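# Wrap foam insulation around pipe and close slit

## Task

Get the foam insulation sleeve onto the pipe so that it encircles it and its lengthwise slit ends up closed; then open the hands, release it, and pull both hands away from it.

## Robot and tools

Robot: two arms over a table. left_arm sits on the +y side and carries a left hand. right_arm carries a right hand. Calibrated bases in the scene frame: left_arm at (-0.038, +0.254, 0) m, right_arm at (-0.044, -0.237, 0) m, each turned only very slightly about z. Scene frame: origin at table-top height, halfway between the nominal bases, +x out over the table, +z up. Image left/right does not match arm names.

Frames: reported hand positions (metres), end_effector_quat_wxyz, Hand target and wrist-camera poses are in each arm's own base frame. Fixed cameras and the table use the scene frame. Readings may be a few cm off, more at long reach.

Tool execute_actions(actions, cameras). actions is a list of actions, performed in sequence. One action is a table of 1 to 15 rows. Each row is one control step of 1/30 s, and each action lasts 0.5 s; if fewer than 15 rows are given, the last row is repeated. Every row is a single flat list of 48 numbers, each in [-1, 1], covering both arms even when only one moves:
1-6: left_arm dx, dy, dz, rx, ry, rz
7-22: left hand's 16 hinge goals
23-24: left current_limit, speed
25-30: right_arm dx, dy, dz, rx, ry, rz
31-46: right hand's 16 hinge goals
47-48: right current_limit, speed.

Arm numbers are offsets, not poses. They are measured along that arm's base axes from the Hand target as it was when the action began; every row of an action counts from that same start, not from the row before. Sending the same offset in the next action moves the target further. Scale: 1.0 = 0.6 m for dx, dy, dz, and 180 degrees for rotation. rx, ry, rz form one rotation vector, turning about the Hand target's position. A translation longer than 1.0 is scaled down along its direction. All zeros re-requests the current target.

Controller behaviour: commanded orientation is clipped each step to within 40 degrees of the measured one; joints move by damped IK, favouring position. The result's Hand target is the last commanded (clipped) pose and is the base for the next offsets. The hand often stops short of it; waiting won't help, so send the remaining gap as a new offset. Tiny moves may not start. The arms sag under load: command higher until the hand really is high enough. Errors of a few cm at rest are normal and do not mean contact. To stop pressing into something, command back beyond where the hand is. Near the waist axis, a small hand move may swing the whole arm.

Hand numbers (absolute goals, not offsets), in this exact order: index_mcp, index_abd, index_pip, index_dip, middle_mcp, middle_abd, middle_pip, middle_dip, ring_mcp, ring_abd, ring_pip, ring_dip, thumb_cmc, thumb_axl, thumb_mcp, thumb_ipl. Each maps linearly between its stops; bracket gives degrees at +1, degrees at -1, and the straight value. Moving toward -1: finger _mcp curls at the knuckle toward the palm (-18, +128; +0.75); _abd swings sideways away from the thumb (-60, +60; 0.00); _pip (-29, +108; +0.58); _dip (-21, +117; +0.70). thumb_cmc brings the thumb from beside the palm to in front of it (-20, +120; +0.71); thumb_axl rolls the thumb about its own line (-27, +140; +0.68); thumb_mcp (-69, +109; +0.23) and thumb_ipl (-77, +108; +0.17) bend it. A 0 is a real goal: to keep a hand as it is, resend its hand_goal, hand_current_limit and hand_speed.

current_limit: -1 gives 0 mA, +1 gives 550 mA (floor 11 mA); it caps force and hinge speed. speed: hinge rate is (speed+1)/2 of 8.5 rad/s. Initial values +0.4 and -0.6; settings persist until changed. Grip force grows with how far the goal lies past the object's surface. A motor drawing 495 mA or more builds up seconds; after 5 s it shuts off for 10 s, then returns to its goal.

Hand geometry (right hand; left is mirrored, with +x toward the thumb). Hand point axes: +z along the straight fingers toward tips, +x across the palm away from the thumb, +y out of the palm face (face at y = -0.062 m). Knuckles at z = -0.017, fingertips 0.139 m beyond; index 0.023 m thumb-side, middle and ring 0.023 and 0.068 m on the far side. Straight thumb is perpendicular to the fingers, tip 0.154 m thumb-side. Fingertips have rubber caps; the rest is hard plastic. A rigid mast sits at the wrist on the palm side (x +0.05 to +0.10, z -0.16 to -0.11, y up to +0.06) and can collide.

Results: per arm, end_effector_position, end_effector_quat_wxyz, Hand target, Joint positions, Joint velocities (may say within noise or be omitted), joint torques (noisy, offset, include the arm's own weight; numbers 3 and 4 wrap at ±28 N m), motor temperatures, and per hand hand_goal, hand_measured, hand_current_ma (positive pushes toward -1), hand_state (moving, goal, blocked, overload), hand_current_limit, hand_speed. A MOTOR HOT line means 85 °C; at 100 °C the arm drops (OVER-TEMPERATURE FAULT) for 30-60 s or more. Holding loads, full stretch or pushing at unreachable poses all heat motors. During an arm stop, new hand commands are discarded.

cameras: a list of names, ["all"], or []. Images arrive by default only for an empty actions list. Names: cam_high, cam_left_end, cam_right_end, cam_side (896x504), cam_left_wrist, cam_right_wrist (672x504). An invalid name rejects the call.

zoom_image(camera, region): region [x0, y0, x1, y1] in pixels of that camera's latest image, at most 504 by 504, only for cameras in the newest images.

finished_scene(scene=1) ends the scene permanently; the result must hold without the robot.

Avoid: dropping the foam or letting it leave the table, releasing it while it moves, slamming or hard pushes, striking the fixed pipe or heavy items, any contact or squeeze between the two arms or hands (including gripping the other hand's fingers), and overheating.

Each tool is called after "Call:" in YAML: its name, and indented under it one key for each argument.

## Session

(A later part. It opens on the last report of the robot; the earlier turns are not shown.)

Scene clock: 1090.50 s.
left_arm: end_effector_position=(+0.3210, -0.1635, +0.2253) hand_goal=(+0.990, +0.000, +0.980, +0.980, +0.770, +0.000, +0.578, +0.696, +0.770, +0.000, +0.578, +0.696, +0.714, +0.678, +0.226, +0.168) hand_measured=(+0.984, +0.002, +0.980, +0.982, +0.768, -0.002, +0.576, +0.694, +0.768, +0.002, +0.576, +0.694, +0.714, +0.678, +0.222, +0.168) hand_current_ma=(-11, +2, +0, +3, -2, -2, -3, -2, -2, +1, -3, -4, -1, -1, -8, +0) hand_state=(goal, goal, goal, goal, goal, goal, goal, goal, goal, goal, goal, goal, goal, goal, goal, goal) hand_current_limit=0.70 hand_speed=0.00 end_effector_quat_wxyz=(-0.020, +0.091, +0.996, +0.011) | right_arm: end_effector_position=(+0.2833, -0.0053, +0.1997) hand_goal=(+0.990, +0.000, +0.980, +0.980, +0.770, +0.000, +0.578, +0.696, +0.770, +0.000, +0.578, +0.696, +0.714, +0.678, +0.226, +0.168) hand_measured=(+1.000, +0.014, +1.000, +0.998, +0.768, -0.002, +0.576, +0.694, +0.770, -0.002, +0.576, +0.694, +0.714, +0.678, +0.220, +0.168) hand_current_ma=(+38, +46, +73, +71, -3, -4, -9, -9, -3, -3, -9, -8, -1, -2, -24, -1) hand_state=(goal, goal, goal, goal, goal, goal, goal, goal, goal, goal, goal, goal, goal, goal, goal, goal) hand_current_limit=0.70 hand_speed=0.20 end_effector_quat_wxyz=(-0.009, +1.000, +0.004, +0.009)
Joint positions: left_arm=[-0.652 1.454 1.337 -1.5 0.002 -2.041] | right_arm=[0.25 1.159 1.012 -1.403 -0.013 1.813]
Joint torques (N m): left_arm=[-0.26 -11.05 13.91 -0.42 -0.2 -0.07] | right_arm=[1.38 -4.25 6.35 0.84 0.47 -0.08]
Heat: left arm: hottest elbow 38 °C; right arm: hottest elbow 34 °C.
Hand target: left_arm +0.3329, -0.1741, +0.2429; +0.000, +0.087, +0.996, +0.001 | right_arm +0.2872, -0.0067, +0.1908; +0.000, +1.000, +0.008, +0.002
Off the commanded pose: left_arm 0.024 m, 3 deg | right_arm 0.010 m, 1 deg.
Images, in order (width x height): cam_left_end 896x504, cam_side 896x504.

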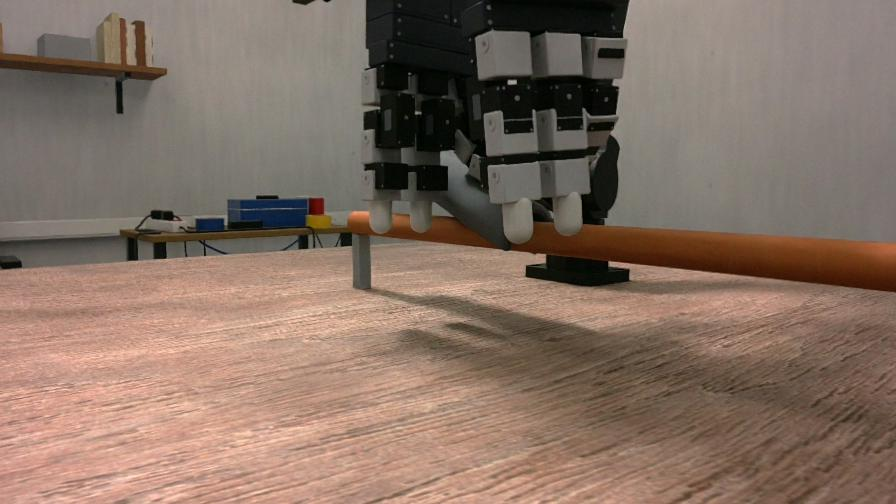

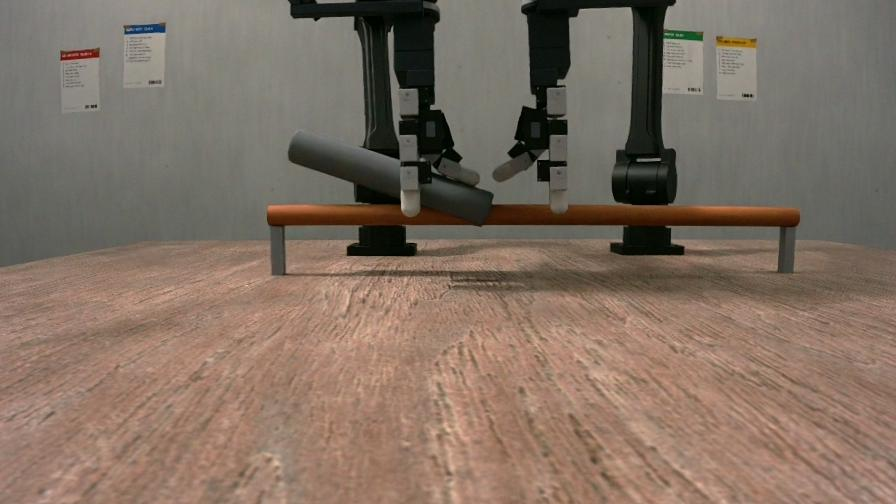

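Call:
execute_actions:
  actions:
    - [[0.0,-0.033,0,0,0,0,0.99,0,0.98,0.98,0.77,0,0.577,0.696,0.77,0,0.577,0.696,0.714,0.678,0.226,0.168,0.7,0,0,0,0,0,0,0,0.99,0,0.98,0.98,0.77,0,0.577,0.696,0.77,0,0.577,0.696,0.714,0.678,0.226,0.168,0.7,0.2]]
    - [[0.0,0,-0.02,0,0,0,0.99,0,0.98,0.98,0.77,0,0.577,0.696,0.77,0,0.577,0.696,0.714,0.678,0.226,0.168,0.7,0,0,0,0,0,0,0,0.99,0,0.98,0.98,0.77,0,0.577,0.696,0.77,0,0.577,0.696,0.714,0.678,0.226,0.168,0.7,0.2],[0.0,0,-0.04,0,0,0,0.99,0,0.98,0.98,0.77,0,0.577,0.696,0.77,0,0.577,0.696,0.714,0.678,0.226,0.168,0.7,0,0,0,0,0,0,0,0.99,0,0.98,0.98,0.77,0,0.577,0.696,0.77,0,0.577,0.696,0.714,0.678,0.226,0.168,0.7,0.2]]
  cameras: ["cam_left_end", "cam_side", "cam_high"]

Call:
zoom_image:
  camera: "cam_side"
  region: [400, 130, 560, 250]

Call:
zoom_image:
  camera: "cam_left_end"
  region: [440, 150, 600, 270]

Scene clock: 1092.07 s.
left_arm: end_effector_position=(+0.3188, -0.1642, +0.2047) hand_goal=(+0.990, +0.000, +0.980, +0.980, +0.770, +0.000, +0.578, +0.696, +0.770, +0.000, +0.578, +0.696, +0.714, +0.678, +0.226, +0.168) hand_measured=(+0.984, +0.002, +0.980, +0.982, +0.768, -0.002, +0.576, +0.694, +0.768, +0.002, +0.576, +0.694, +0.714, +0.678, +0.222, +0.168) hand_current_ma=(-11, +2, +0, +3, -2, -2, -3, -2, -2, +1, -3, -4, -1, -1, -8, +0) hand_state=(goal, goal, goal, goal, goal, goal, goal, goal, goal, goal, goal, goal, goal, goal, goal, goal) hand_current_limit=0.70 hand_speed=0.00 end_effector_quat_wxyz=(-0.020, +0.090, +0.996, +0.012) | right_arm: end_effector_position=(+0.2833, -0.0053, +0.1997) hand_goal=(+0.990, +0.000, +0.980, +0.980, +0.770, +0.000, +0.578, +0.696, +0.770, +0.000, +0.578, +0.696, +0.714, +0.678, +0.226, +0.168) hand_measured=(+1.000, +0.014, +1.000, +0.998, +0.768, -0.002, +0.576, +0.694, +0.770, -0.002, +0.576, +0.694, +0.714, +0.678, +0.220, +0.168) hand_current_ma=(+38, +46, +73, +71, -3, -4, -9, -9, -3, -3, -9, -8, -1, -2, -24, -1) hand_state=(goal, goal, goal, goal, goal, goal, goal, goal, goal, goal, goal, goal, goal, goal, goal, goal) hand_current_limit=0.70 hand_speed=0.20 end_effector_quat_wxyz=(-0.009, +1.000, +0.004, +0.009)
Joint positions: left_arm=[-0.656 1.459 1.287 -1.446 0.002 -2.046] | right_arm=[0.25 1.159 1.012 -1.403 -0.013 1.813]
Joint torques (N m): left_arm=[0.26 -11.05 8.5 0.21 -0.09 0.06] | right_arm=[1.14 -4.54 6.39 0.85 0.48 -0.09]
Heat: left arm: hottest elbow 38 °C; right arm: hottest elbow 34 °C.
Hand target: left_arm +0.3206, -0.1640, +0.2011; -0.020, +0.090, +0.996, +0.011 | right_arm +0.2872, -0.0067, +0.1908; +0.000, +1.000, +0.008, +0.002
Off the commanded pose: left_arm 0.004 m, 0 deg | right_arm 0.010 m, 1 deg.
led back after a hold (left arm): the arm was led back toward your command in small steps, so it may still be short of it.
pose unreachable (left arm): on one or more control steps of this call, first in action 0 (counted from 0), this arm could not follow its commanded pose, so it was not sent that pose on those steps. It may still have moved: this result reports where it is.
cause: moving toward the commanded pose would bring a part of the arm too close to another arm (a part of this arm just beyond joint 4 (wrist pitch) and a part of the right arm just beyond its joint 4 (wrist pitch), 33 mm apart when this arm was first held).
Images, in order (width x height): cam_high 896x504, cam_left_end 896x504, cam_side 896x504.

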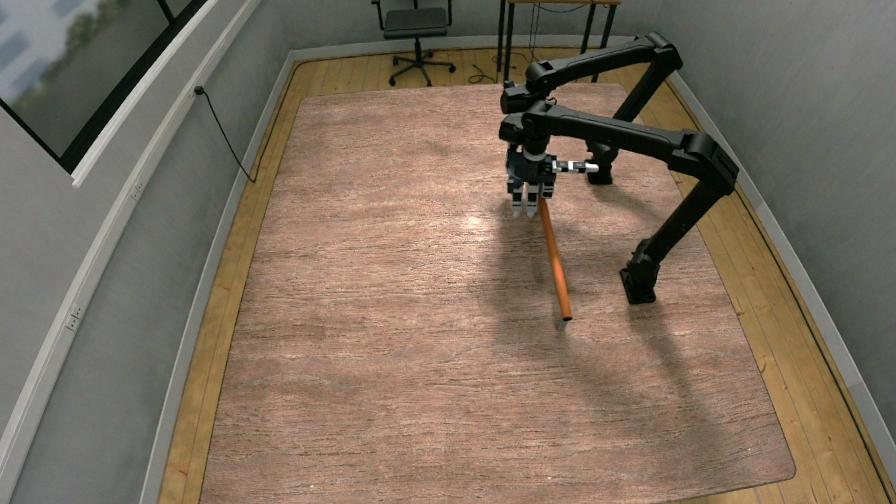

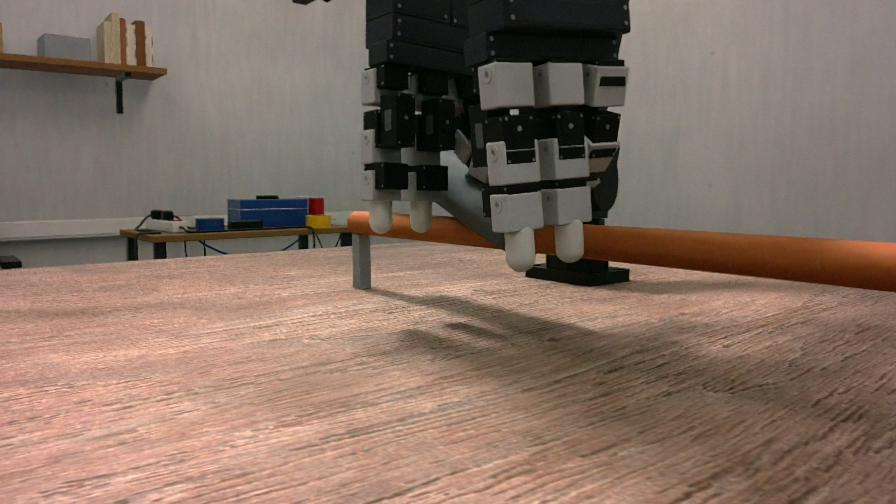

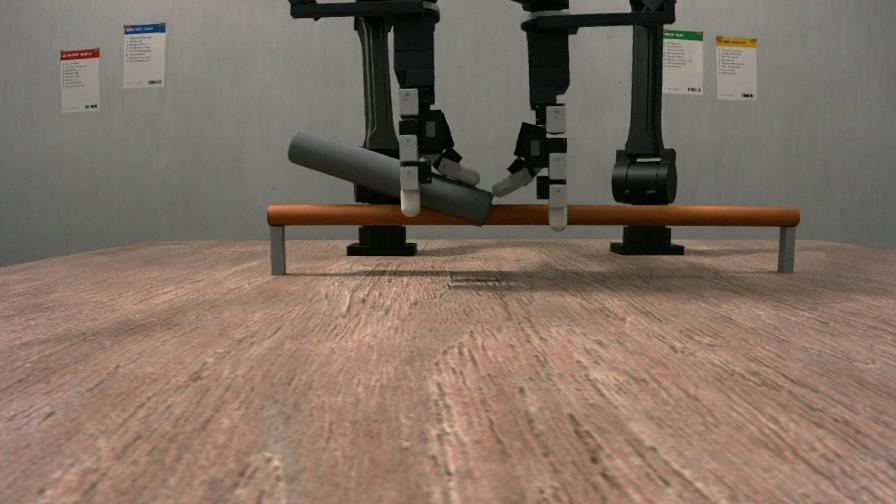

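Scaled by 3.150 from the camera's 896x504 image, which has a finer 1280x720 frame.

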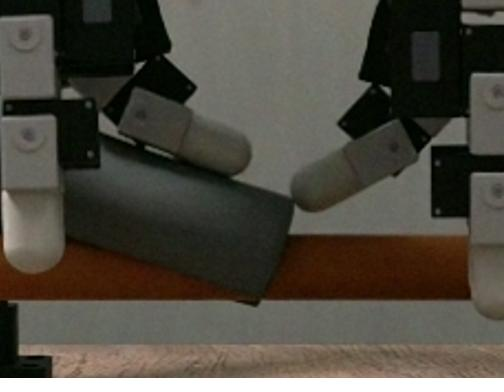

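Scaled by 3.150 from the camera's 896x504 image, which has a finer 1280x720 frame.

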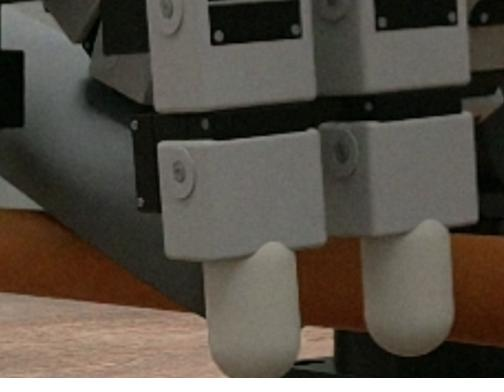

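Call:
execute_actions:
  actions:
    - [[0.0,0,0,0,0,0,0.99,0,0.98,0.98,0.77,0,0.577,0.696,0.77,0,0.577,0.696,0.714,0.678,0.226,0.168,0.7,0,0,-0.008,0.003,0,0,0,0.99,0,0.98,0.98,0.77,0,0.577,0.696,0.77,0,0.577,0.696,0.714,0.678,0.226,0.168,0.7,0.2],[0.0,0,0.0,0,0,0,0.99,0,0.98,0.98,0.77,0,0.577,0.696,0.77,0,0.577,0.696,0.714,0.678,0.226,0.168,0.7,0,0.003,-0.028,0.008,0,0,0,0.99,0,0.98,0.98,0.77,0,0.577,0.696,0.77,0,0.577,0.696,0.714,0.678,0.226,0.168,0.7,0.2]]
  cameras: ["cam_left_end", "cam_side", "cam_right_end"]

Call:
zoom_image:
  camera: "cam_side"
  region: [400, 130, 560, 250]

Scene clock: 1093.93 s.
left_arm: end_effector_position=(+0.3188, -0.1642, +0.2047) hand_goal=(+0.990, +0.000, +0.980, +0.980, +0.770, +0.000, +0.578, +0.696, +0.770, +0.000, +0.578, +0.696, +0.714, +0.678, +0.226, +0.168) hand_measured=(+0.984, +0.002, +0.980, +0.982, +0.768, -0.002, +0.576, +0.694, +0.768, +0.002, +0.576, +0.694, +0.714, +0.678, +0.222, +0.168) hand_current_ma=(-11, +2, +0, +3, -2, -2, -3, -2, -2, +1, -3, -4, -1, -1, -8, +0) hand_state=(goal, goal, goal, goal, goal, goal, goal, goal, goal, goal, goal, goal, goal, goal, goal, goal) hand_current_limit=0.70 hand_speed=0.00 end_effector_quat_wxyz=(-0.020, +0.090, +0.996, +0.012) | right_arm: end_effector_position=(+0.2860, -0.0159, +0.1995) hand_goal=(+0.990, +0.000, +0.980, +0.980, +0.770, +0.000, +0.578, +0.696, +0.770, +0.000, +0.578, +0.696, +0.714, +0.678, +0.226, +0.168) hand_measured=(+1.000, +0.006, +1.000, +0.998, +0.768, -0.002, +0.576, +0.694, +0.770, -0.002, +0.576, +0.694, +0.714, +0.678, +0.220, +0.168) hand_current_ma=(+38, +19, +73, +71, -3, -4, -9, -9, -3, -3, -9, -8, -1, -2, -24, -1) hand_state=(goal, goal, goal, goal, goal, goal, goal, goal, goal, goal, goal, goal, goal, goal, goal, goal) hand_current_limit=0.70 hand_speed=0.20 end_effector_quat_wxyz=(-0.010, +1.000, +0.005, +0.009)
Joint positions: left_arm=[-0.656 1.459 1.287 -1.446 0.002 -2.046] | right_arm=[0.214 1.159 1.012 -1.403 -0.016 1.774]
Joint torques (N m): left_arm=[0.21 -10.75 8.49 0.21 -0.09 0.06] | right_arm=[0.03 -5.19 6.95 0.32 0.57 -0.19]
Heat: left arm: hottest elbow 38 °C; right arm: hottest elbow 35 °C.
Hand target: left_arm +0.3206, -0.1640, +0.2011; -0.020, +0.090, +0.996, +0.011 | right_arm +0.2890, -0.0235, +0.1956; +0.000, +1.000, +0.008, +0.002
Off the commanded pose: left_arm 0.004 m, 0 deg | right_arm 0.009 m, 1 deg.
Images, in order (width x height): cam_left_end 896x504, cam_right_end 896x504, cam_side 896x504.

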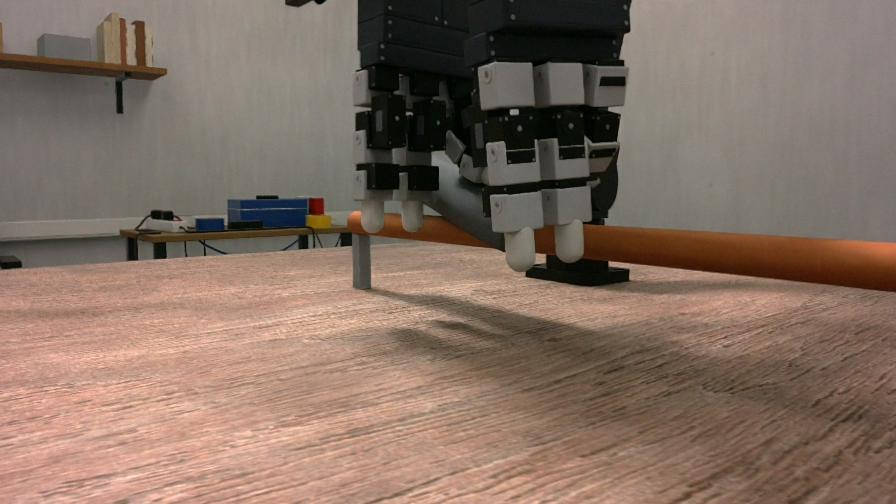

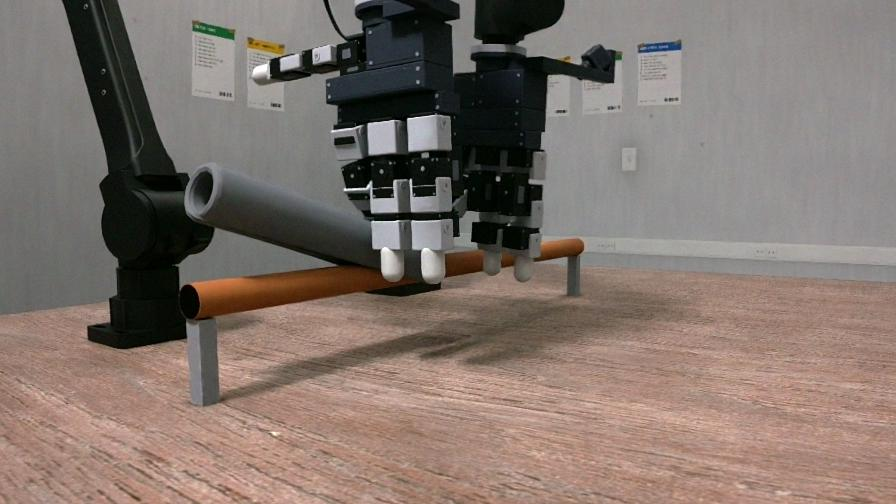

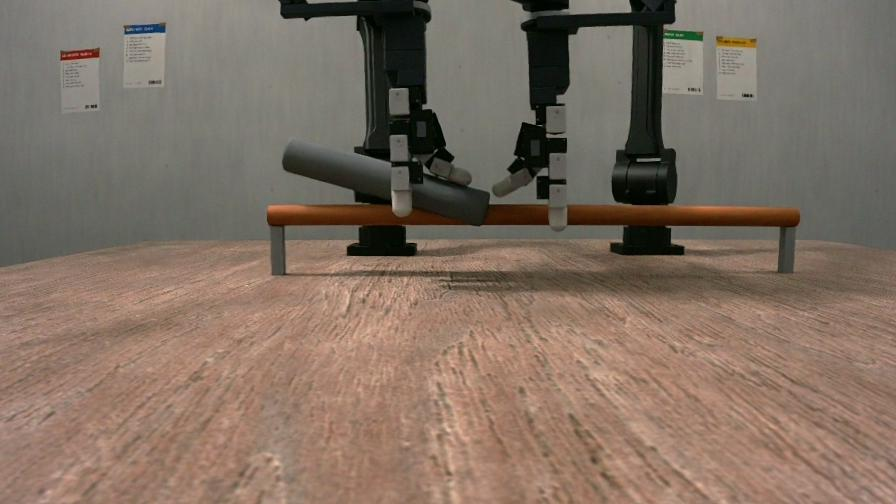

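Scaled by 3.150 from the camera's 896x504 image, which has a finer 1280x720 frame.

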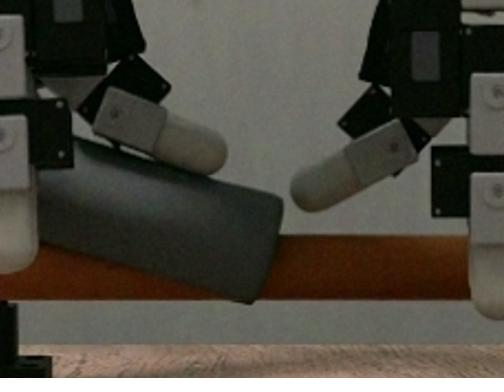

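Call:
execute_actions:
  actions:
    - [[0.0,0.01,0.015,0,0,0,0.99,0,0.98,0.98,0.77,0,0.577,0.696,0.77,0,0.577,0.696,0.714,0.678,0.226,0.168,0.7,0,0,-0.01,0.0,0,0,0,0.99,0,0.98,0.98,0.77,0,0.577,0.696,0.77,0,0.577,0.696,0.714,0.678,0.226,0.168,0.7,0.2],[0.0,0.01,0.022,0,0,0,0.99,0,0.98,0.98,0.77,0,0.577,0.696,0.77,0,0.577,0.696,0.714,0.678,0.226,0.168,0.7,0,0.0,-0.028,0.0,0,0,0,0.99,0,0.98,0.98,0.77,0,0.577,0.696,0.77,0,0.577,0.696,0.714,0.678,0.226,0.168,0.7,0.2]]
  cameras: ["cam_left_end", "cam_side", "cam_right_end"]

Call:
zoom_image:
  camera: "cam_side"
  region: [380, 130, 540, 250]

Scene clock: 1095.13 s.
left_arm: end_effector_position=(+0.3171, -0.1598, +0.2058) hand_goal=(+0.990, +0.000, +0.980, +0.980, +0.770, +0.000, +0.578, +0.696, +0.770, +0.000, +0.578, +0.696, +0.714, +0.678, +0.226, +0.168) hand_measured=(+0.984, +0.002, +0.980, +0.982, +0.768, -0.002, +0.576, +0.694, +0.768, +0.002, +0.576, +0.694, +0.714, +0.678, +0.222, +0.168) hand_current_ma=(-11, +2, +0, +3, -2, -2, -3, -2, -2, +1, -3, -4, -1, -1, -8, +0) hand_state=(goal, goal, goal, goal, goal, goal, goal, goal, goal, goal, goal, goal, goal, goal, goal, goal) hand_current_limit=0.70 hand_speed=0.00 end_effector_quat_wxyz=(-0.027, +0.090, +0.995, +0.016) | right_arm: end_effector_position=(+0.2889, -0.0317, +0.1993) hand_goal=(+0.990, +0.000, +0.980, +0.980, +0.770, +0.000, +0.578, +0.696, +0.770, +0.000, +0.578, +0.696, +0.714, +0.678, +0.226, +0.168) hand_measured=(+1.000, +0.004, +1.000, +0.998, +0.768, -0.002, +0.576, +0.694, +0.770, -0.002, +0.576, +0.694, +0.714, +0.678, +0.220, +0.168) hand_current_ma=(+38, +8, +73, +71, -3, -4, -9, -9, -3, -3, -9, -8, -1, -2, -24, -1) hand_state=(goal, goal, goal, goal, goal, goal, goal, goal, goal, goal, goal, goal, goal, goal, goal, goal) hand_current_limit=0.70 hand_speed=0.20 end_effector_quat_wxyz=(-0.011, +1.000, +0.004, +0.009)
Joint positions: left_arm=[-0.65 1.459 1.287 -1.462 0.002 -2.041] | right_arm=[0.161 1.159 1.012 -1.403 -0.019 1.724]
Joint torques (N m): left_arm=[0.97 -11.93 10.09 -0.47 -0.12 0.13] | right_arm=[0.26 -5.6 6.45 0.4 0.68 -0.22]
Heat: left arm: hottest elbow 38 °C; right arm: hottest elbow 35 °C.
Hand target: left_arm +0.3205, -0.1581, +0.2143; -0.021, +0.090, +0.996, +0.012 | right_arm +0.2890, -0.0402, +0.1956; +0.000, +1.000, +0.008, +0.002
Off the commanded pose: left_arm 0.009 m, 1 deg | right_arm 0.009 m, 2 deg.
Images, in order (width x height): cam_left_end 896x504, cam_right_end 896x504, cam_side 896x504.

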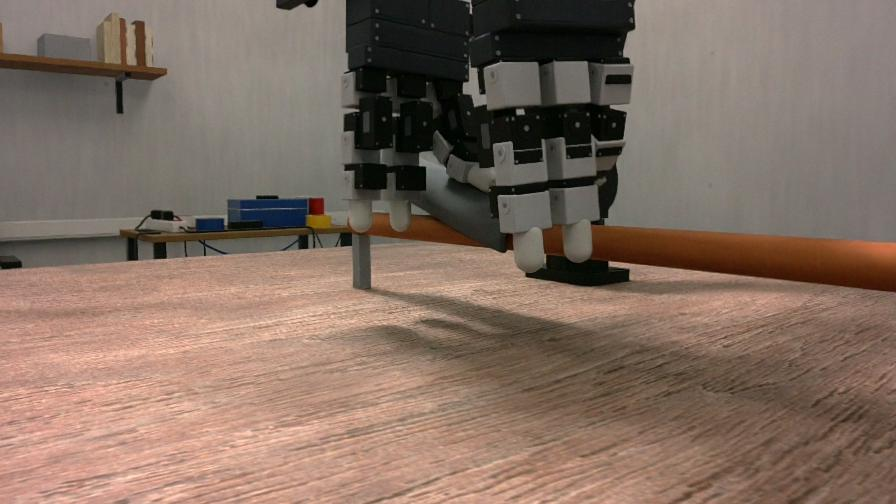

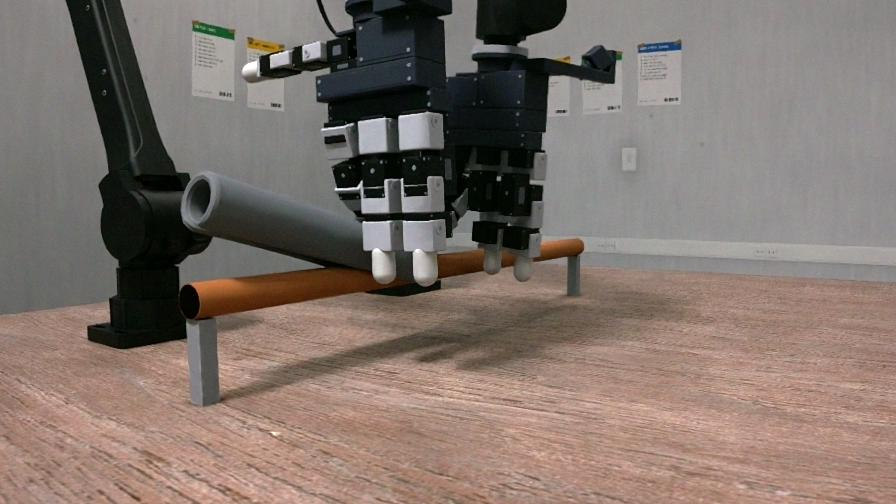

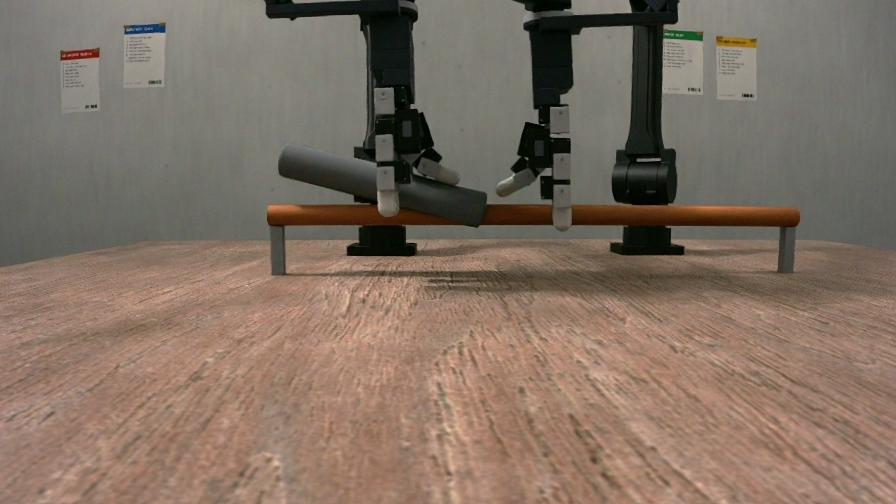

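Scaled by 3.150 from the camera's 896x504 image, which has a finer 1280x720 frame.

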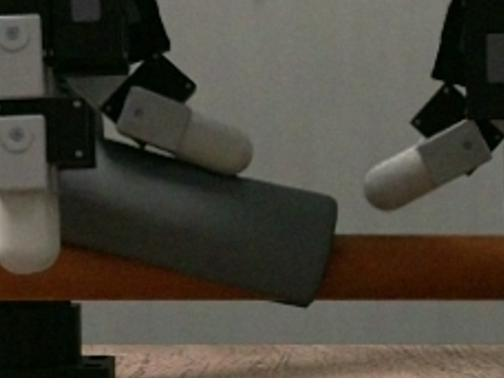

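Call:
execute_actions:
  actions:
    - [[0.01,0.0,0.03,0,0,0,0.99,0,0.98,0.98,0.77,0,0.577,0.696,0.77,0,0.577,0.696,0.714,0.678,0.226,0.168,0.7,0,0,0,0.0,0,0,0,0.99,0,0.98,0.98,0.77,0,0.577,0.696,0.77,0,0.577,0.696,0.714,0.678,0.226,0.168,0.7,0.2],[0.02,0.0,0.043,0,0,0,0.99,0,0.98,0.98,0.77,0,0.577,0.696,0.77,0,0.577,0.696,0.714,0.678,0.226,0.168,0.7,0,0.0,0,0.0,0,0,0,0.99,0,0.98,0.98,0.77,0,0.577,0.696,0.77,0,0.577,0.696,0.714,0.678,0.226,0.168,0.7,0.2]]
    - [[0.0,-0.03,0.0,0,0,0,0.99,0,0.98,0.98,0.77,0,0.577,0.696,0.77,0,0.577,0.696,0.714,0.678,0.226,0.168,0.7,0,0,0,0.0,0,0,0,0.99,0,0.98,0.98,0.77,0,0.577,0.696,0.77,0,0.577,0.696,0.714,0.678,0.226,0.168,0.7,0.2],[0.01,-0.067,0.0,0,0,0,0.99,0,0.98,0.98,0.77,0,0.577,0.696,0.77,0,0.577,0.696,0.714,0.678,0.226,0.168,0.7,0,0.0,0,0.0,0,0,0,0.99,0,0.98,0.98,0.77,0,0.577,0.696,0.77,0,0.577,0.696,0.714,0.678,0.226,0.168,0.7,0.2]]
  cameras: ["cam_left_end", "cam_side"]

Call:
zoom_image:
  camera: "cam_side"
  region: [380, 130, 540, 250]

Scene clock: 1096.93 s.
left_arm: end_effector_position=(+0.3281, -0.1884, +0.2237) hand_goal=(+0.990, +0.000, +0.980, +0.980, +0.770, +0.000, +0.578, +0.696, +0.770, +0.000, +0.578, +0.696, +0.714, +0.678, +0.226, +0.168) hand_measured=(+0.984, +0.002, +0.980, +0.982, +0.768, -0.002, +0.576, +0.694, +0.768, +0.000, +0.576, +0.694, +0.714, +0.678, +0.222, +0.168) hand_current_ma=(-11, +2, +0, +3, -2, -1, -3, -2, -2, +1, -3, -4, -1, -1, -8, +0) hand_state=(goal, goal, goal, goal, goal, goal, goal, goal, goal, goal, goal, goal, goal, goal, goal, goal) hand_current_limit=0.70 hand_speed=0.00 end_effector_quat_wxyz=(-0.038, +0.094, +0.995, +0.023) | right_arm: end_effector_position=(+0.2890, -0.0317, +0.1993) hand_goal=(+0.990, +0.000, +0.980, +0.980, +0.770, +0.000, +0.578, +0.696, +0.770, +0.000, +0.578, +0.696, +0.714, +0.678, +0.226, +0.168) hand_measured=(+1.000, +0.002, +1.000, +0.998, +0.768, -0.002, +0.576, +0.694, +0.770, -0.002, +0.576, +0.694, +0.714, +0.678, +0.220, +0.168) hand_current_ma=(+38, +8, +73, +71, -3, -4, -9, -9, -3, -3, -9, -8, -1, -2, -24, -1) hand_state=(goal, goal, goal, goal, goal, goal, goal, goal, goal, goal, goal, goal, goal, goal, goal, goal) hand_current_limit=0.70 hand_speed=0.20 end_effector_quat_wxyz=(-0.011, +1.000, +0.004, +0.009)
Joint positions: left_arm=[-0.688 1.535 1.414 -1.538 0.004 -2.069] | right_arm=[0.161 1.159 1.012 -1.403 -0.019 1.724]
Joint torques (N m): left_arm=[0.09 -12.1 13.67 -0.57 -0.08 -0.05] | right_arm=[-0.15 -5.6 6.45 0.29 0.64 -0.24]
Heat: left arm: hottest elbow 38 °C; right arm: hottest elbow 35 °C.
Hand target: left_arm +0.3386, -0.1983, +0.2402; -0.020, +0.090, +0.996, +0.011 | right_arm +0.2890, -0.0402, +0.1956; +0.000, +1.000, +0.008, +0.002
Off the commanded pose: left_arm 0.022 m, 2 deg | right_arm 0.009 m, 2 deg.
Images, in order (width x height): cam_left_end 896x504, cam_side 896x504.

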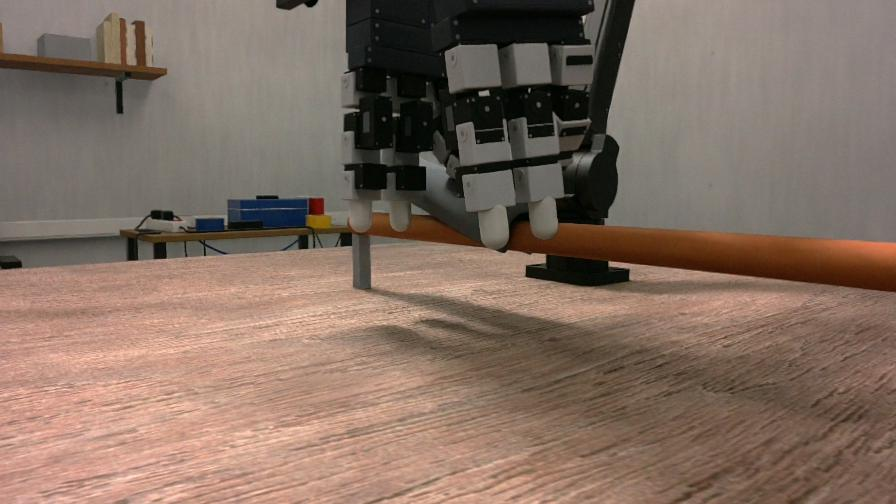

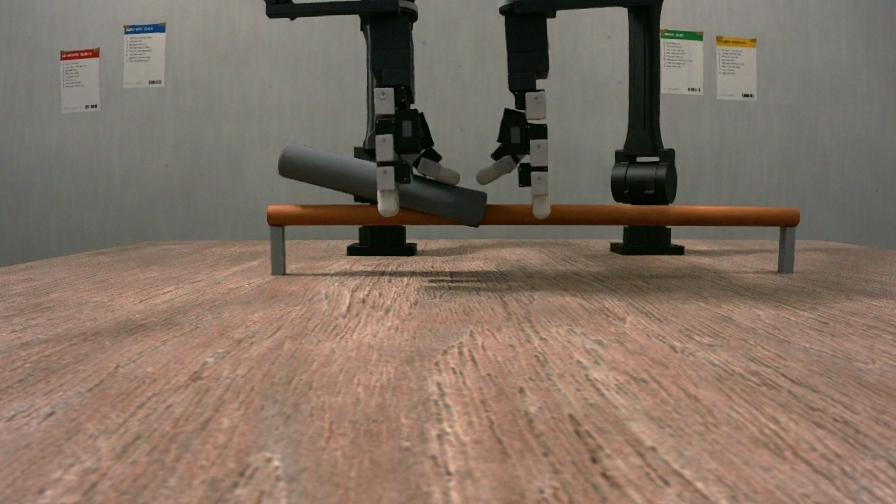

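Scaled by 3.150 from the camera's 896x504 image, which has a finer 1280x720 frame.

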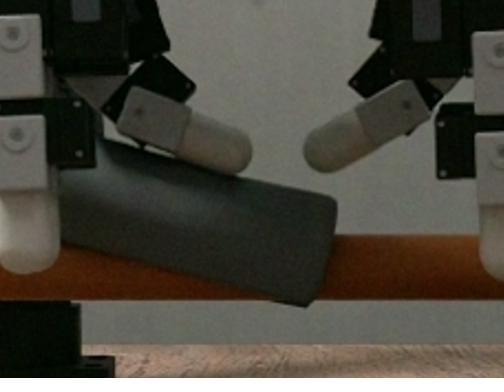

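Call:
execute_actions:
  actions:
    - [[0.0,0.0,-0.02,0,0,0,0.99,0,0.98,0.98,0.77,0,0.577,0.696,0.77,0,0.577,0.696,0.714,0.678,0.226,0.168,0.7,0,0,0,0.0,0,0,0,0.99,0,0.98,0.98,0.77,0,0.577,0.696,0.77,0,0.577,0.696,0.714,0.678,0.226,0.168,0.7,0.2],[0.0,0.0,-0.053,0,0,0,0.99,0,0.98,0.98,0.77,0,0.577,0.696,0.77,0,0.577,0.696,0.714,0.678,0.226,0.168,0.7,0,0.0,0,0.0,0,0,0,0.99,0,0.98,0.98,0.77,0,0.577,0.696,0.77,0,0.577,0.696,0.714,0.678,0.226,0.168,0.7,0.2]]
  cameras: ["cam_left_end", "cam_side"]

Call:
zoom_image:
  camera: "cam_side"
  region: [380, 130, 540, 250]

Call:
zoom_image:
  camera: "cam_left_end"
  region: [420, 140, 580, 260]

Scene clock: 1097.83 s.
left_arm: end_effector_position=(+0.3385, -0.1971, +0.2136) hand_goal=(+0.990, +0.000, +0.980, +0.980, +0.770, +0.000, +0.578, +0.696, +0.770, +0.000, +0.578, +0.696, +0.714, +0.678, +0.226, +0.168) hand_measured=(+0.984, +0.002, +0.980, +0.982, +0.768, -0.002, +0.576, +0.694, +0.768, +0.000, +0.576, +0.694, +0.714, +0.678, +0.222, +0.168) hand_current_ma=(-11, +2, +0, +3, -2, -1, -3, -2, -2, +1, -3, -4, -1, -1, -8, +0) hand_state=(goal, goal, goal, goal, goal, goal, goal, goal, goal, goal, goal, goal, goal, goal, goal, goal) hand_current_limit=0.70 hand_speed=0.00 end_effector_quat_wxyz=(-0.018, +0.094, +0.995, +0.010) | right_arm: end_effector_position=(+0.2890, -0.0317, +0.1993) hand_goal=(+0.990, +0.000, +0.980, +0.980, +0.770, +0.000, +0.578, +0.696, +0.770, +0.000, +0.578, +0.696, +0.714, +0.678, +0.226, +0.168) hand_measured=(+1.000, +0.002, +1.000, +0.998, +0.768, -0.002, +0.576, +0.694, +0.770, -0.002, +0.576, +0.694, +0.714, +0.678, +0.220, +0.168) hand_current_ma=(+38, +8, +73, +71, -3, -4, -9, -9, -3, -3, -9, -8, -1, -2, -24, -1) hand_state=(goal, goal, goal, goal, goal, goal, goal, goal, goal, goal, goal, goal, goal, goal, goal, goal) hand_current_limit=0.70 hand_speed=0.20 end_effector_quat_wxyz=(-0.011, +1.000, +0.004, +0.009)
Joint positions: left_arm=[-0.688 1.543 1.406 -1.475 0.004 -2.07] | right_arm=[0.161 1.159 1.012 -1.403 -0.019 1.724]
Joint torques (N m): left_arm=[0.09 -12.1 8.49 0.16 -0.09 -0.05] | right_arm=[0.15 -5.48 6.42 0.36 0.67 -0.21]
Heat: left arm: hottest elbow 38 °C; right arm: hottest elbow 35 °C.
Hand target: left_arm +0.3386, -0.1983, +0.2084; -0.020, +0.090, +0.996, +0.011 | right_arm +0.2890, -0.0402, +0.1956; +0.000, +1.000, +0.008, +0.002
Off the commanded pose: left_arm 0.005 m, 1 deg | right_arm 0.009 m, 2 deg.
Images, in order (width x height): cam_left_end 896x504, cam_side 896x504.

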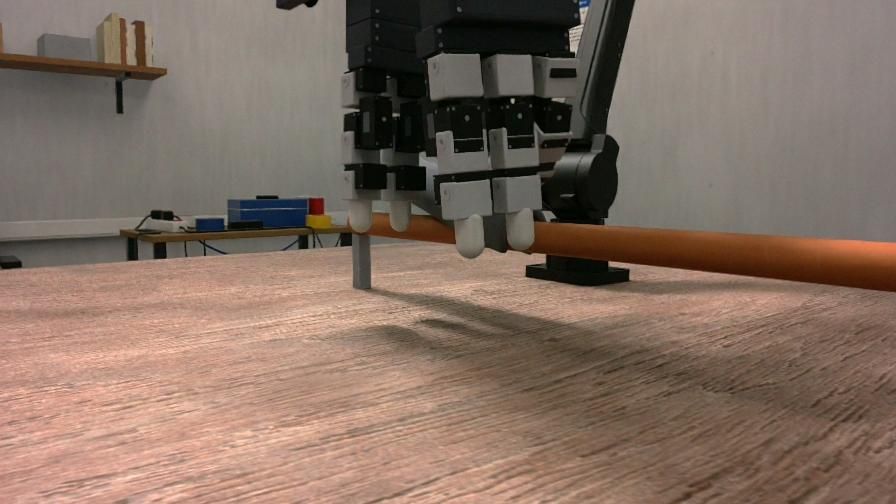

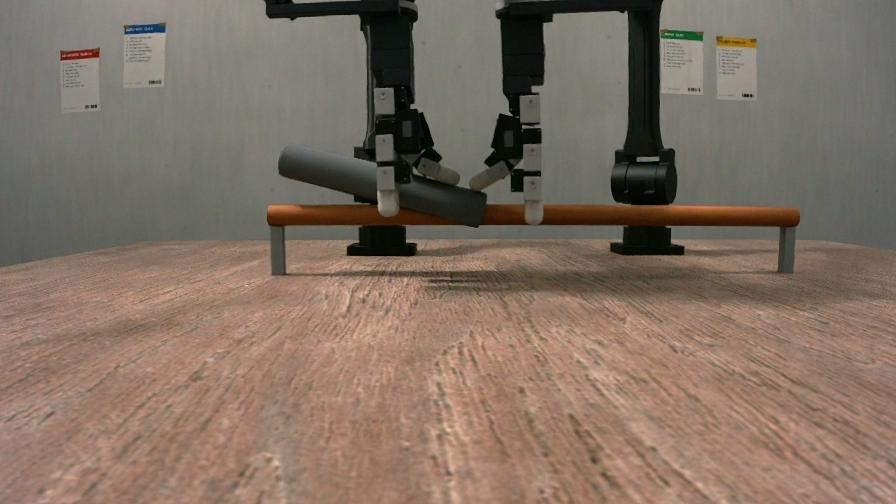

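Scaled by 3.150 from the camera's 896x504 image, which has a finer 1280x720 frame.

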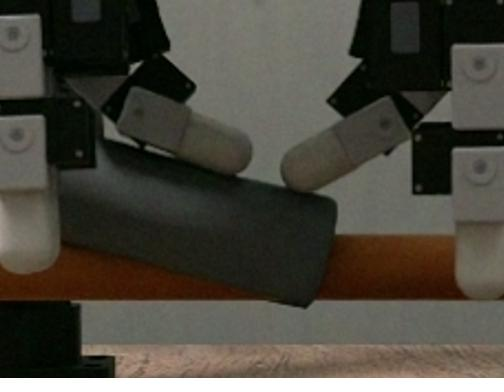

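Scaled by 3.150 from the camera's 896x504 image, which has a finer 1280x720 frame.

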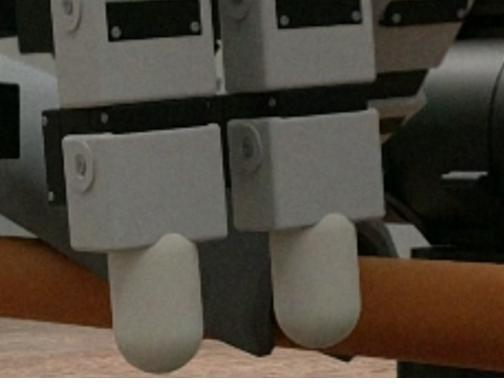

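Call:
execute_actions:
  actions:
    - [[0.0,0.0,0.025,0,0,0,0.99,0,0.98,0.98,0.77,0,0.577,0.696,0.77,0,0.577,0.696,0.714,0.678,0.226,0.168,0.7,0,0,0,0.0,0,0,0,0.99,0,0.98,0.98,0.77,0,0.577,0.696,0.77,0,0.577,0.696,0.714,0.678,0.226,0.168,0.7,0.2],[-0.02,0.0,0.035,0,0,0,0.99,0,0.98,0.98,0.77,0,0.577,0.696,0.77,0,0.577,0.696,0.714,0.678,0.226,0.168,0.7,0,0.0,0,0.0,0,0,0,0.99,0,0.98,0.98,0.77,0,0.577,0.696,0.77,0,0.577,0.696,0.714,0.678,0.226,0.168,0.7,0.2]]
  cameras: ["cam_side", "cam_high"]

Call:
zoom_image:
  camera: "cam_side"
  region: [380, 130, 540, 250]

Scene clock: 1098.83 s.
left_arm: end_effector_position=(+0.3296, -0.1949, +0.2182) hand_goal=(+0.990, +0.000, +0.980, +0.980, +0.770, +0.000, +0.578, +0.696, +0.770, +0.000, +0.578, +0.696, +0.714, +0.678, +0.226, +0.168) hand_measured=(+0.984, +0.002, +0.980, +0.982, +0.768, -0.002, +0.576, +0.694, +0.768, +0.000, +0.576, +0.694, +0.714, +0.678, +0.222, +0.168) hand_current_ma=(-11, +1, +0, +3, -2, -1, -3, -2, -2, +1, -3, -4, -1, -1, -8, +0) hand_state=(goal, goal, goal, goal, goal, goal, goal, goal, goal, goal, goal, goal, goal, goal, goal, goal) hand_current_limit=0.70 hand_speed=0.00 end_effector_quat_wxyz=(-0.030, +0.096, +0.995, +0.016) | right_arm: end_effector_position=(+0.2890, -0.0317, +0.1993) hand_goal=(+0.990, +0.000, +0.980, +0.980, +0.770, +0.000, +0.578, +0.696, +0.770, +0.000, +0.578, +0.696, +0.714, +0.678, +0.226, +0.168) hand_measured=(+1.000, +0.002, +1.000, +0.998, +0.768, -0.002, +0.576, +0.694, +0.770, -0.002, +0.576, +0.694, +0.714, +0.678, +0.220, +0.168) hand_current_ma=(+38, +8, +73, +71, -3, -4, -9, -9, -3, -3, -9, -8, -1, -2, -24, -1) hand_state=(goal, goal, goal, goal, goal, goal, goal, goal, goal, goal, goal, goal, goal, goal, goal, goal) hand_current_limit=0.70 hand_speed=0.20 end_effector_quat_wxyz=(-0.011, +1.000, +0.004, +0.009)
Joint positions: left_arm=[-0.696 1.537 1.406 -1.508 0.007 -2.073] | right_arm=[0.161 1.159 1.012 -1.403 -0.019 1.724]
Joint torques (N m): left_arm=[-0.44 -13.92 9.96 -0.53 0.04 -0.03] | right_arm=[0.09 -5.66 6.53 0.29 0.66 -0.22]
Heat: left arm: hottest elbow 38 °C; right arm: hottest elbow 35 °C.
Hand target: left_arm +0.3267, -0.1983, +0.2294; -0.020, +0.090, +0.996, +0.011 | right_arm +0.2890, -0.0402, +0.1956; +0.000, +1.000, +0.008, +0.002
Off the commanded pose: left_arm 0.012 m, 1 deg | right_arm 0.009 m, 2 deg.
joint sent to its limit (left arm) — joint 6 (wrist roll), lower limit. The joint targets still meet the commanded pose.
Images, in order (width x height): cam_high 896x504, cam_side 896x504.

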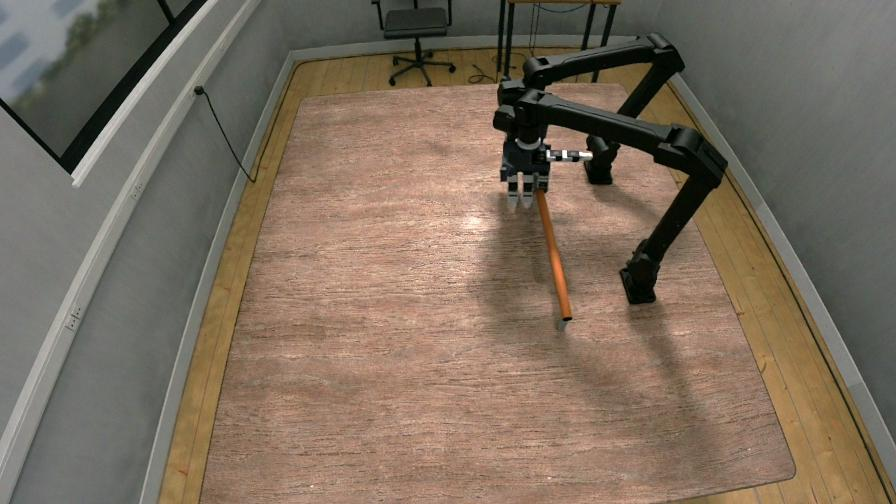

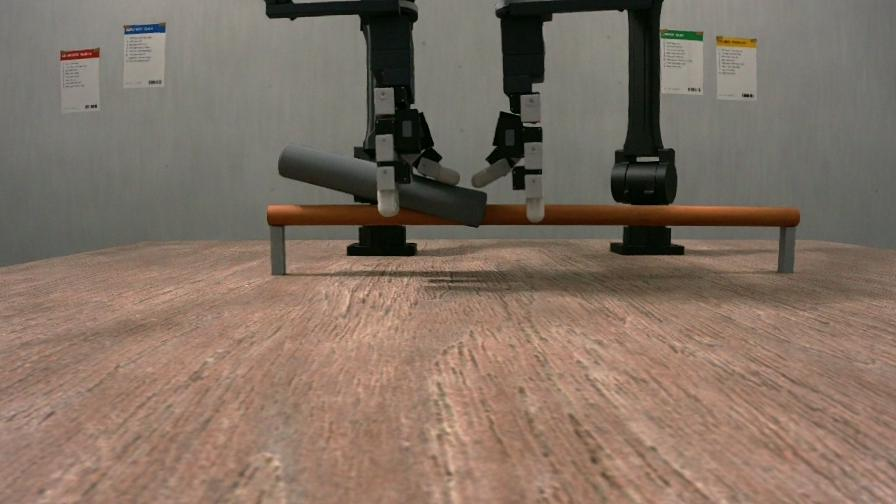

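Scaled by 3.150 from the camera's 896x504 image, which has a finer 1280x720 frame.

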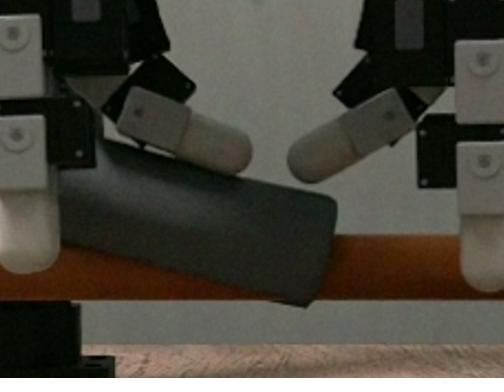

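Call:
execute_actions:
  actions:
    - [[-0.003,0.0,-0.02,0,0,0,0.99,0,0.98,0.98,0.77,0,0.577,0.696,0.77,0,0.577,0.696,0.714,0.678,0.226,0.168,0.7,0,0,0,0.0,0,0,0,0.99,0,0.98,0.98,0.77,0,0.577,0.696,0.77,0,0.577,0.696,0.714,0.678,0.226,0.168,0.7,0.2],[-0.007,0.0,-0.043,0,0,0,0.99,0,0.98,0.98,0.77,0,0.577,0.696,0.77,0,0.577,0.696,0.714,0.678,0.226,0.168,0.7,0,0.0,0,0.0,0,0,0,0.99,0,0.98,0.98,0.77,0,0.577,0.696,0.77,0,0.577,0.696,0.714,0.678,0.226,0.168,0.7,0.2]]
  cameras: ["cam_side", "cam_high"]

Call:
zoom_image:
  camera: "cam_side"
  region: [380, 130, 540, 250]

Scene clock: 1099.77 s.
left_arm: end_effector_position=(+0.3263, -0.1942, +0.2041) hand_goal=(+0.990, +0.000, +0.980, +0.980, +0.770, +0.000, +0.578, +0.696, +0.770, +0.000, +0.578, +0.696, +0.714, +0.678, +0.226, +0.168) hand_measured=(+0.994, -0.004, +0.990, +0.986, +0.768, -0.002, +0.576, +0.694, +0.768, +0.000, +0.576, +0.694, +0.714, +0.678, +0.222, +0.168) hand_current_ma=(+9, -4, +19, +11, -2, -1, -3, -2, -2, +1, -3, -4, -1, -1, -8, +0) hand_state=(goal, goal, goal, goal, goal, goal, goal, goal, goal, goal, goal, goal, goal, goal, goal, goal) hand_current_limit=0.70 hand_speed=0.00 end_effector_quat_wxyz=(-0.028, +0.098, +0.995, +0.013) | right_arm: end_effector_position=(+0.2889, -0.0336, +0.1990) hand_goal=(+0.990, +0.000, +0.980, +0.980, +0.770, +0.000, +0.578, +0.696, +0.770, +0.000, +0.578, +0.696, +0.714, +0.678, +0.226, +0.168) hand_measured=(+1.000, +0.004, +1.000, +0.992, +0.768, -0.002, +0.576, +0.694, +0.770, -0.002, +0.576, +0.694, +0.714, +0.678, +0.220, +0.168) hand_current_ma=(+38, +12, +73, +41, -3, -4, -9, -9, -3, -3, -9, -8, -1, -2, -24, -1) hand_state=(goal, goal, goal, goal, goal, goal, goal, goal, goal, goal, goal, goal, goal, goal, goal, goal) hand_current_limit=0.70 hand_speed=0.20 end_effector_quat_wxyz=(-0.008, +1.000, +0.006, +0.008)
Joint positions: left_arm=[-0.699 1.529 1.362 -1.464 0.01 -2.074] | right_arm=[0.159 1.159 1.01 -1.403 -0.013 1.717]
Joint torques (N m): left_arm=[-0.73 -13.22 7.99 0.28 0.03 -0.06] | right_arm=[0.21 -5.54 6.67 0.38 0.47 -0.18]
Heat: left arm: hottest elbow 38 °C; right arm: hottest elbow 35 °C.
Hand target: left_arm +0.3224, -0.1982, +0.2037; -0.020, +0.090, +0.996, +0.011 | right_arm +0.2891, -0.0403, +0.1956; +0.000, +1.000, +0.008, +0.002
Off the commanded pose: left_arm 0.006 m, 1 deg | right_arm 0.007 m, 1 deg.
joint sent to its limit (left arm) — joint 6 (wrist roll), lower limit. The joint targets still meet the commanded pose.
Images, in order (width x height): cam_high 896x504, cam_side 896x504.

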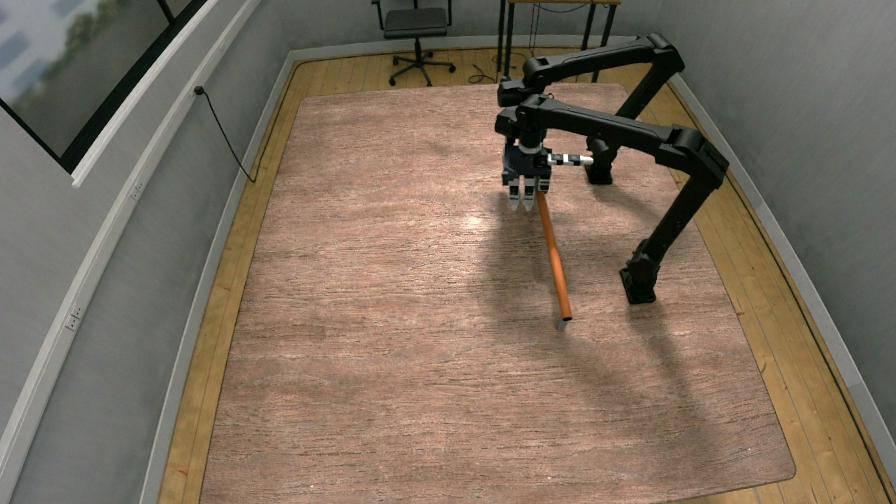

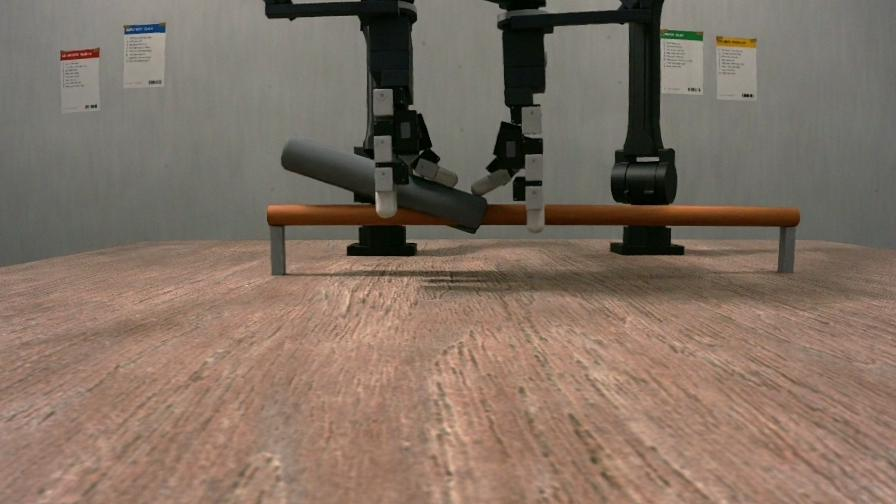

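Scaled by 3.150 from the camera's 896x504 image, which has a finer 1280x720 frame.

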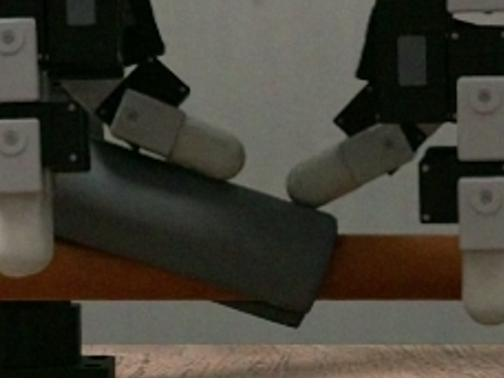

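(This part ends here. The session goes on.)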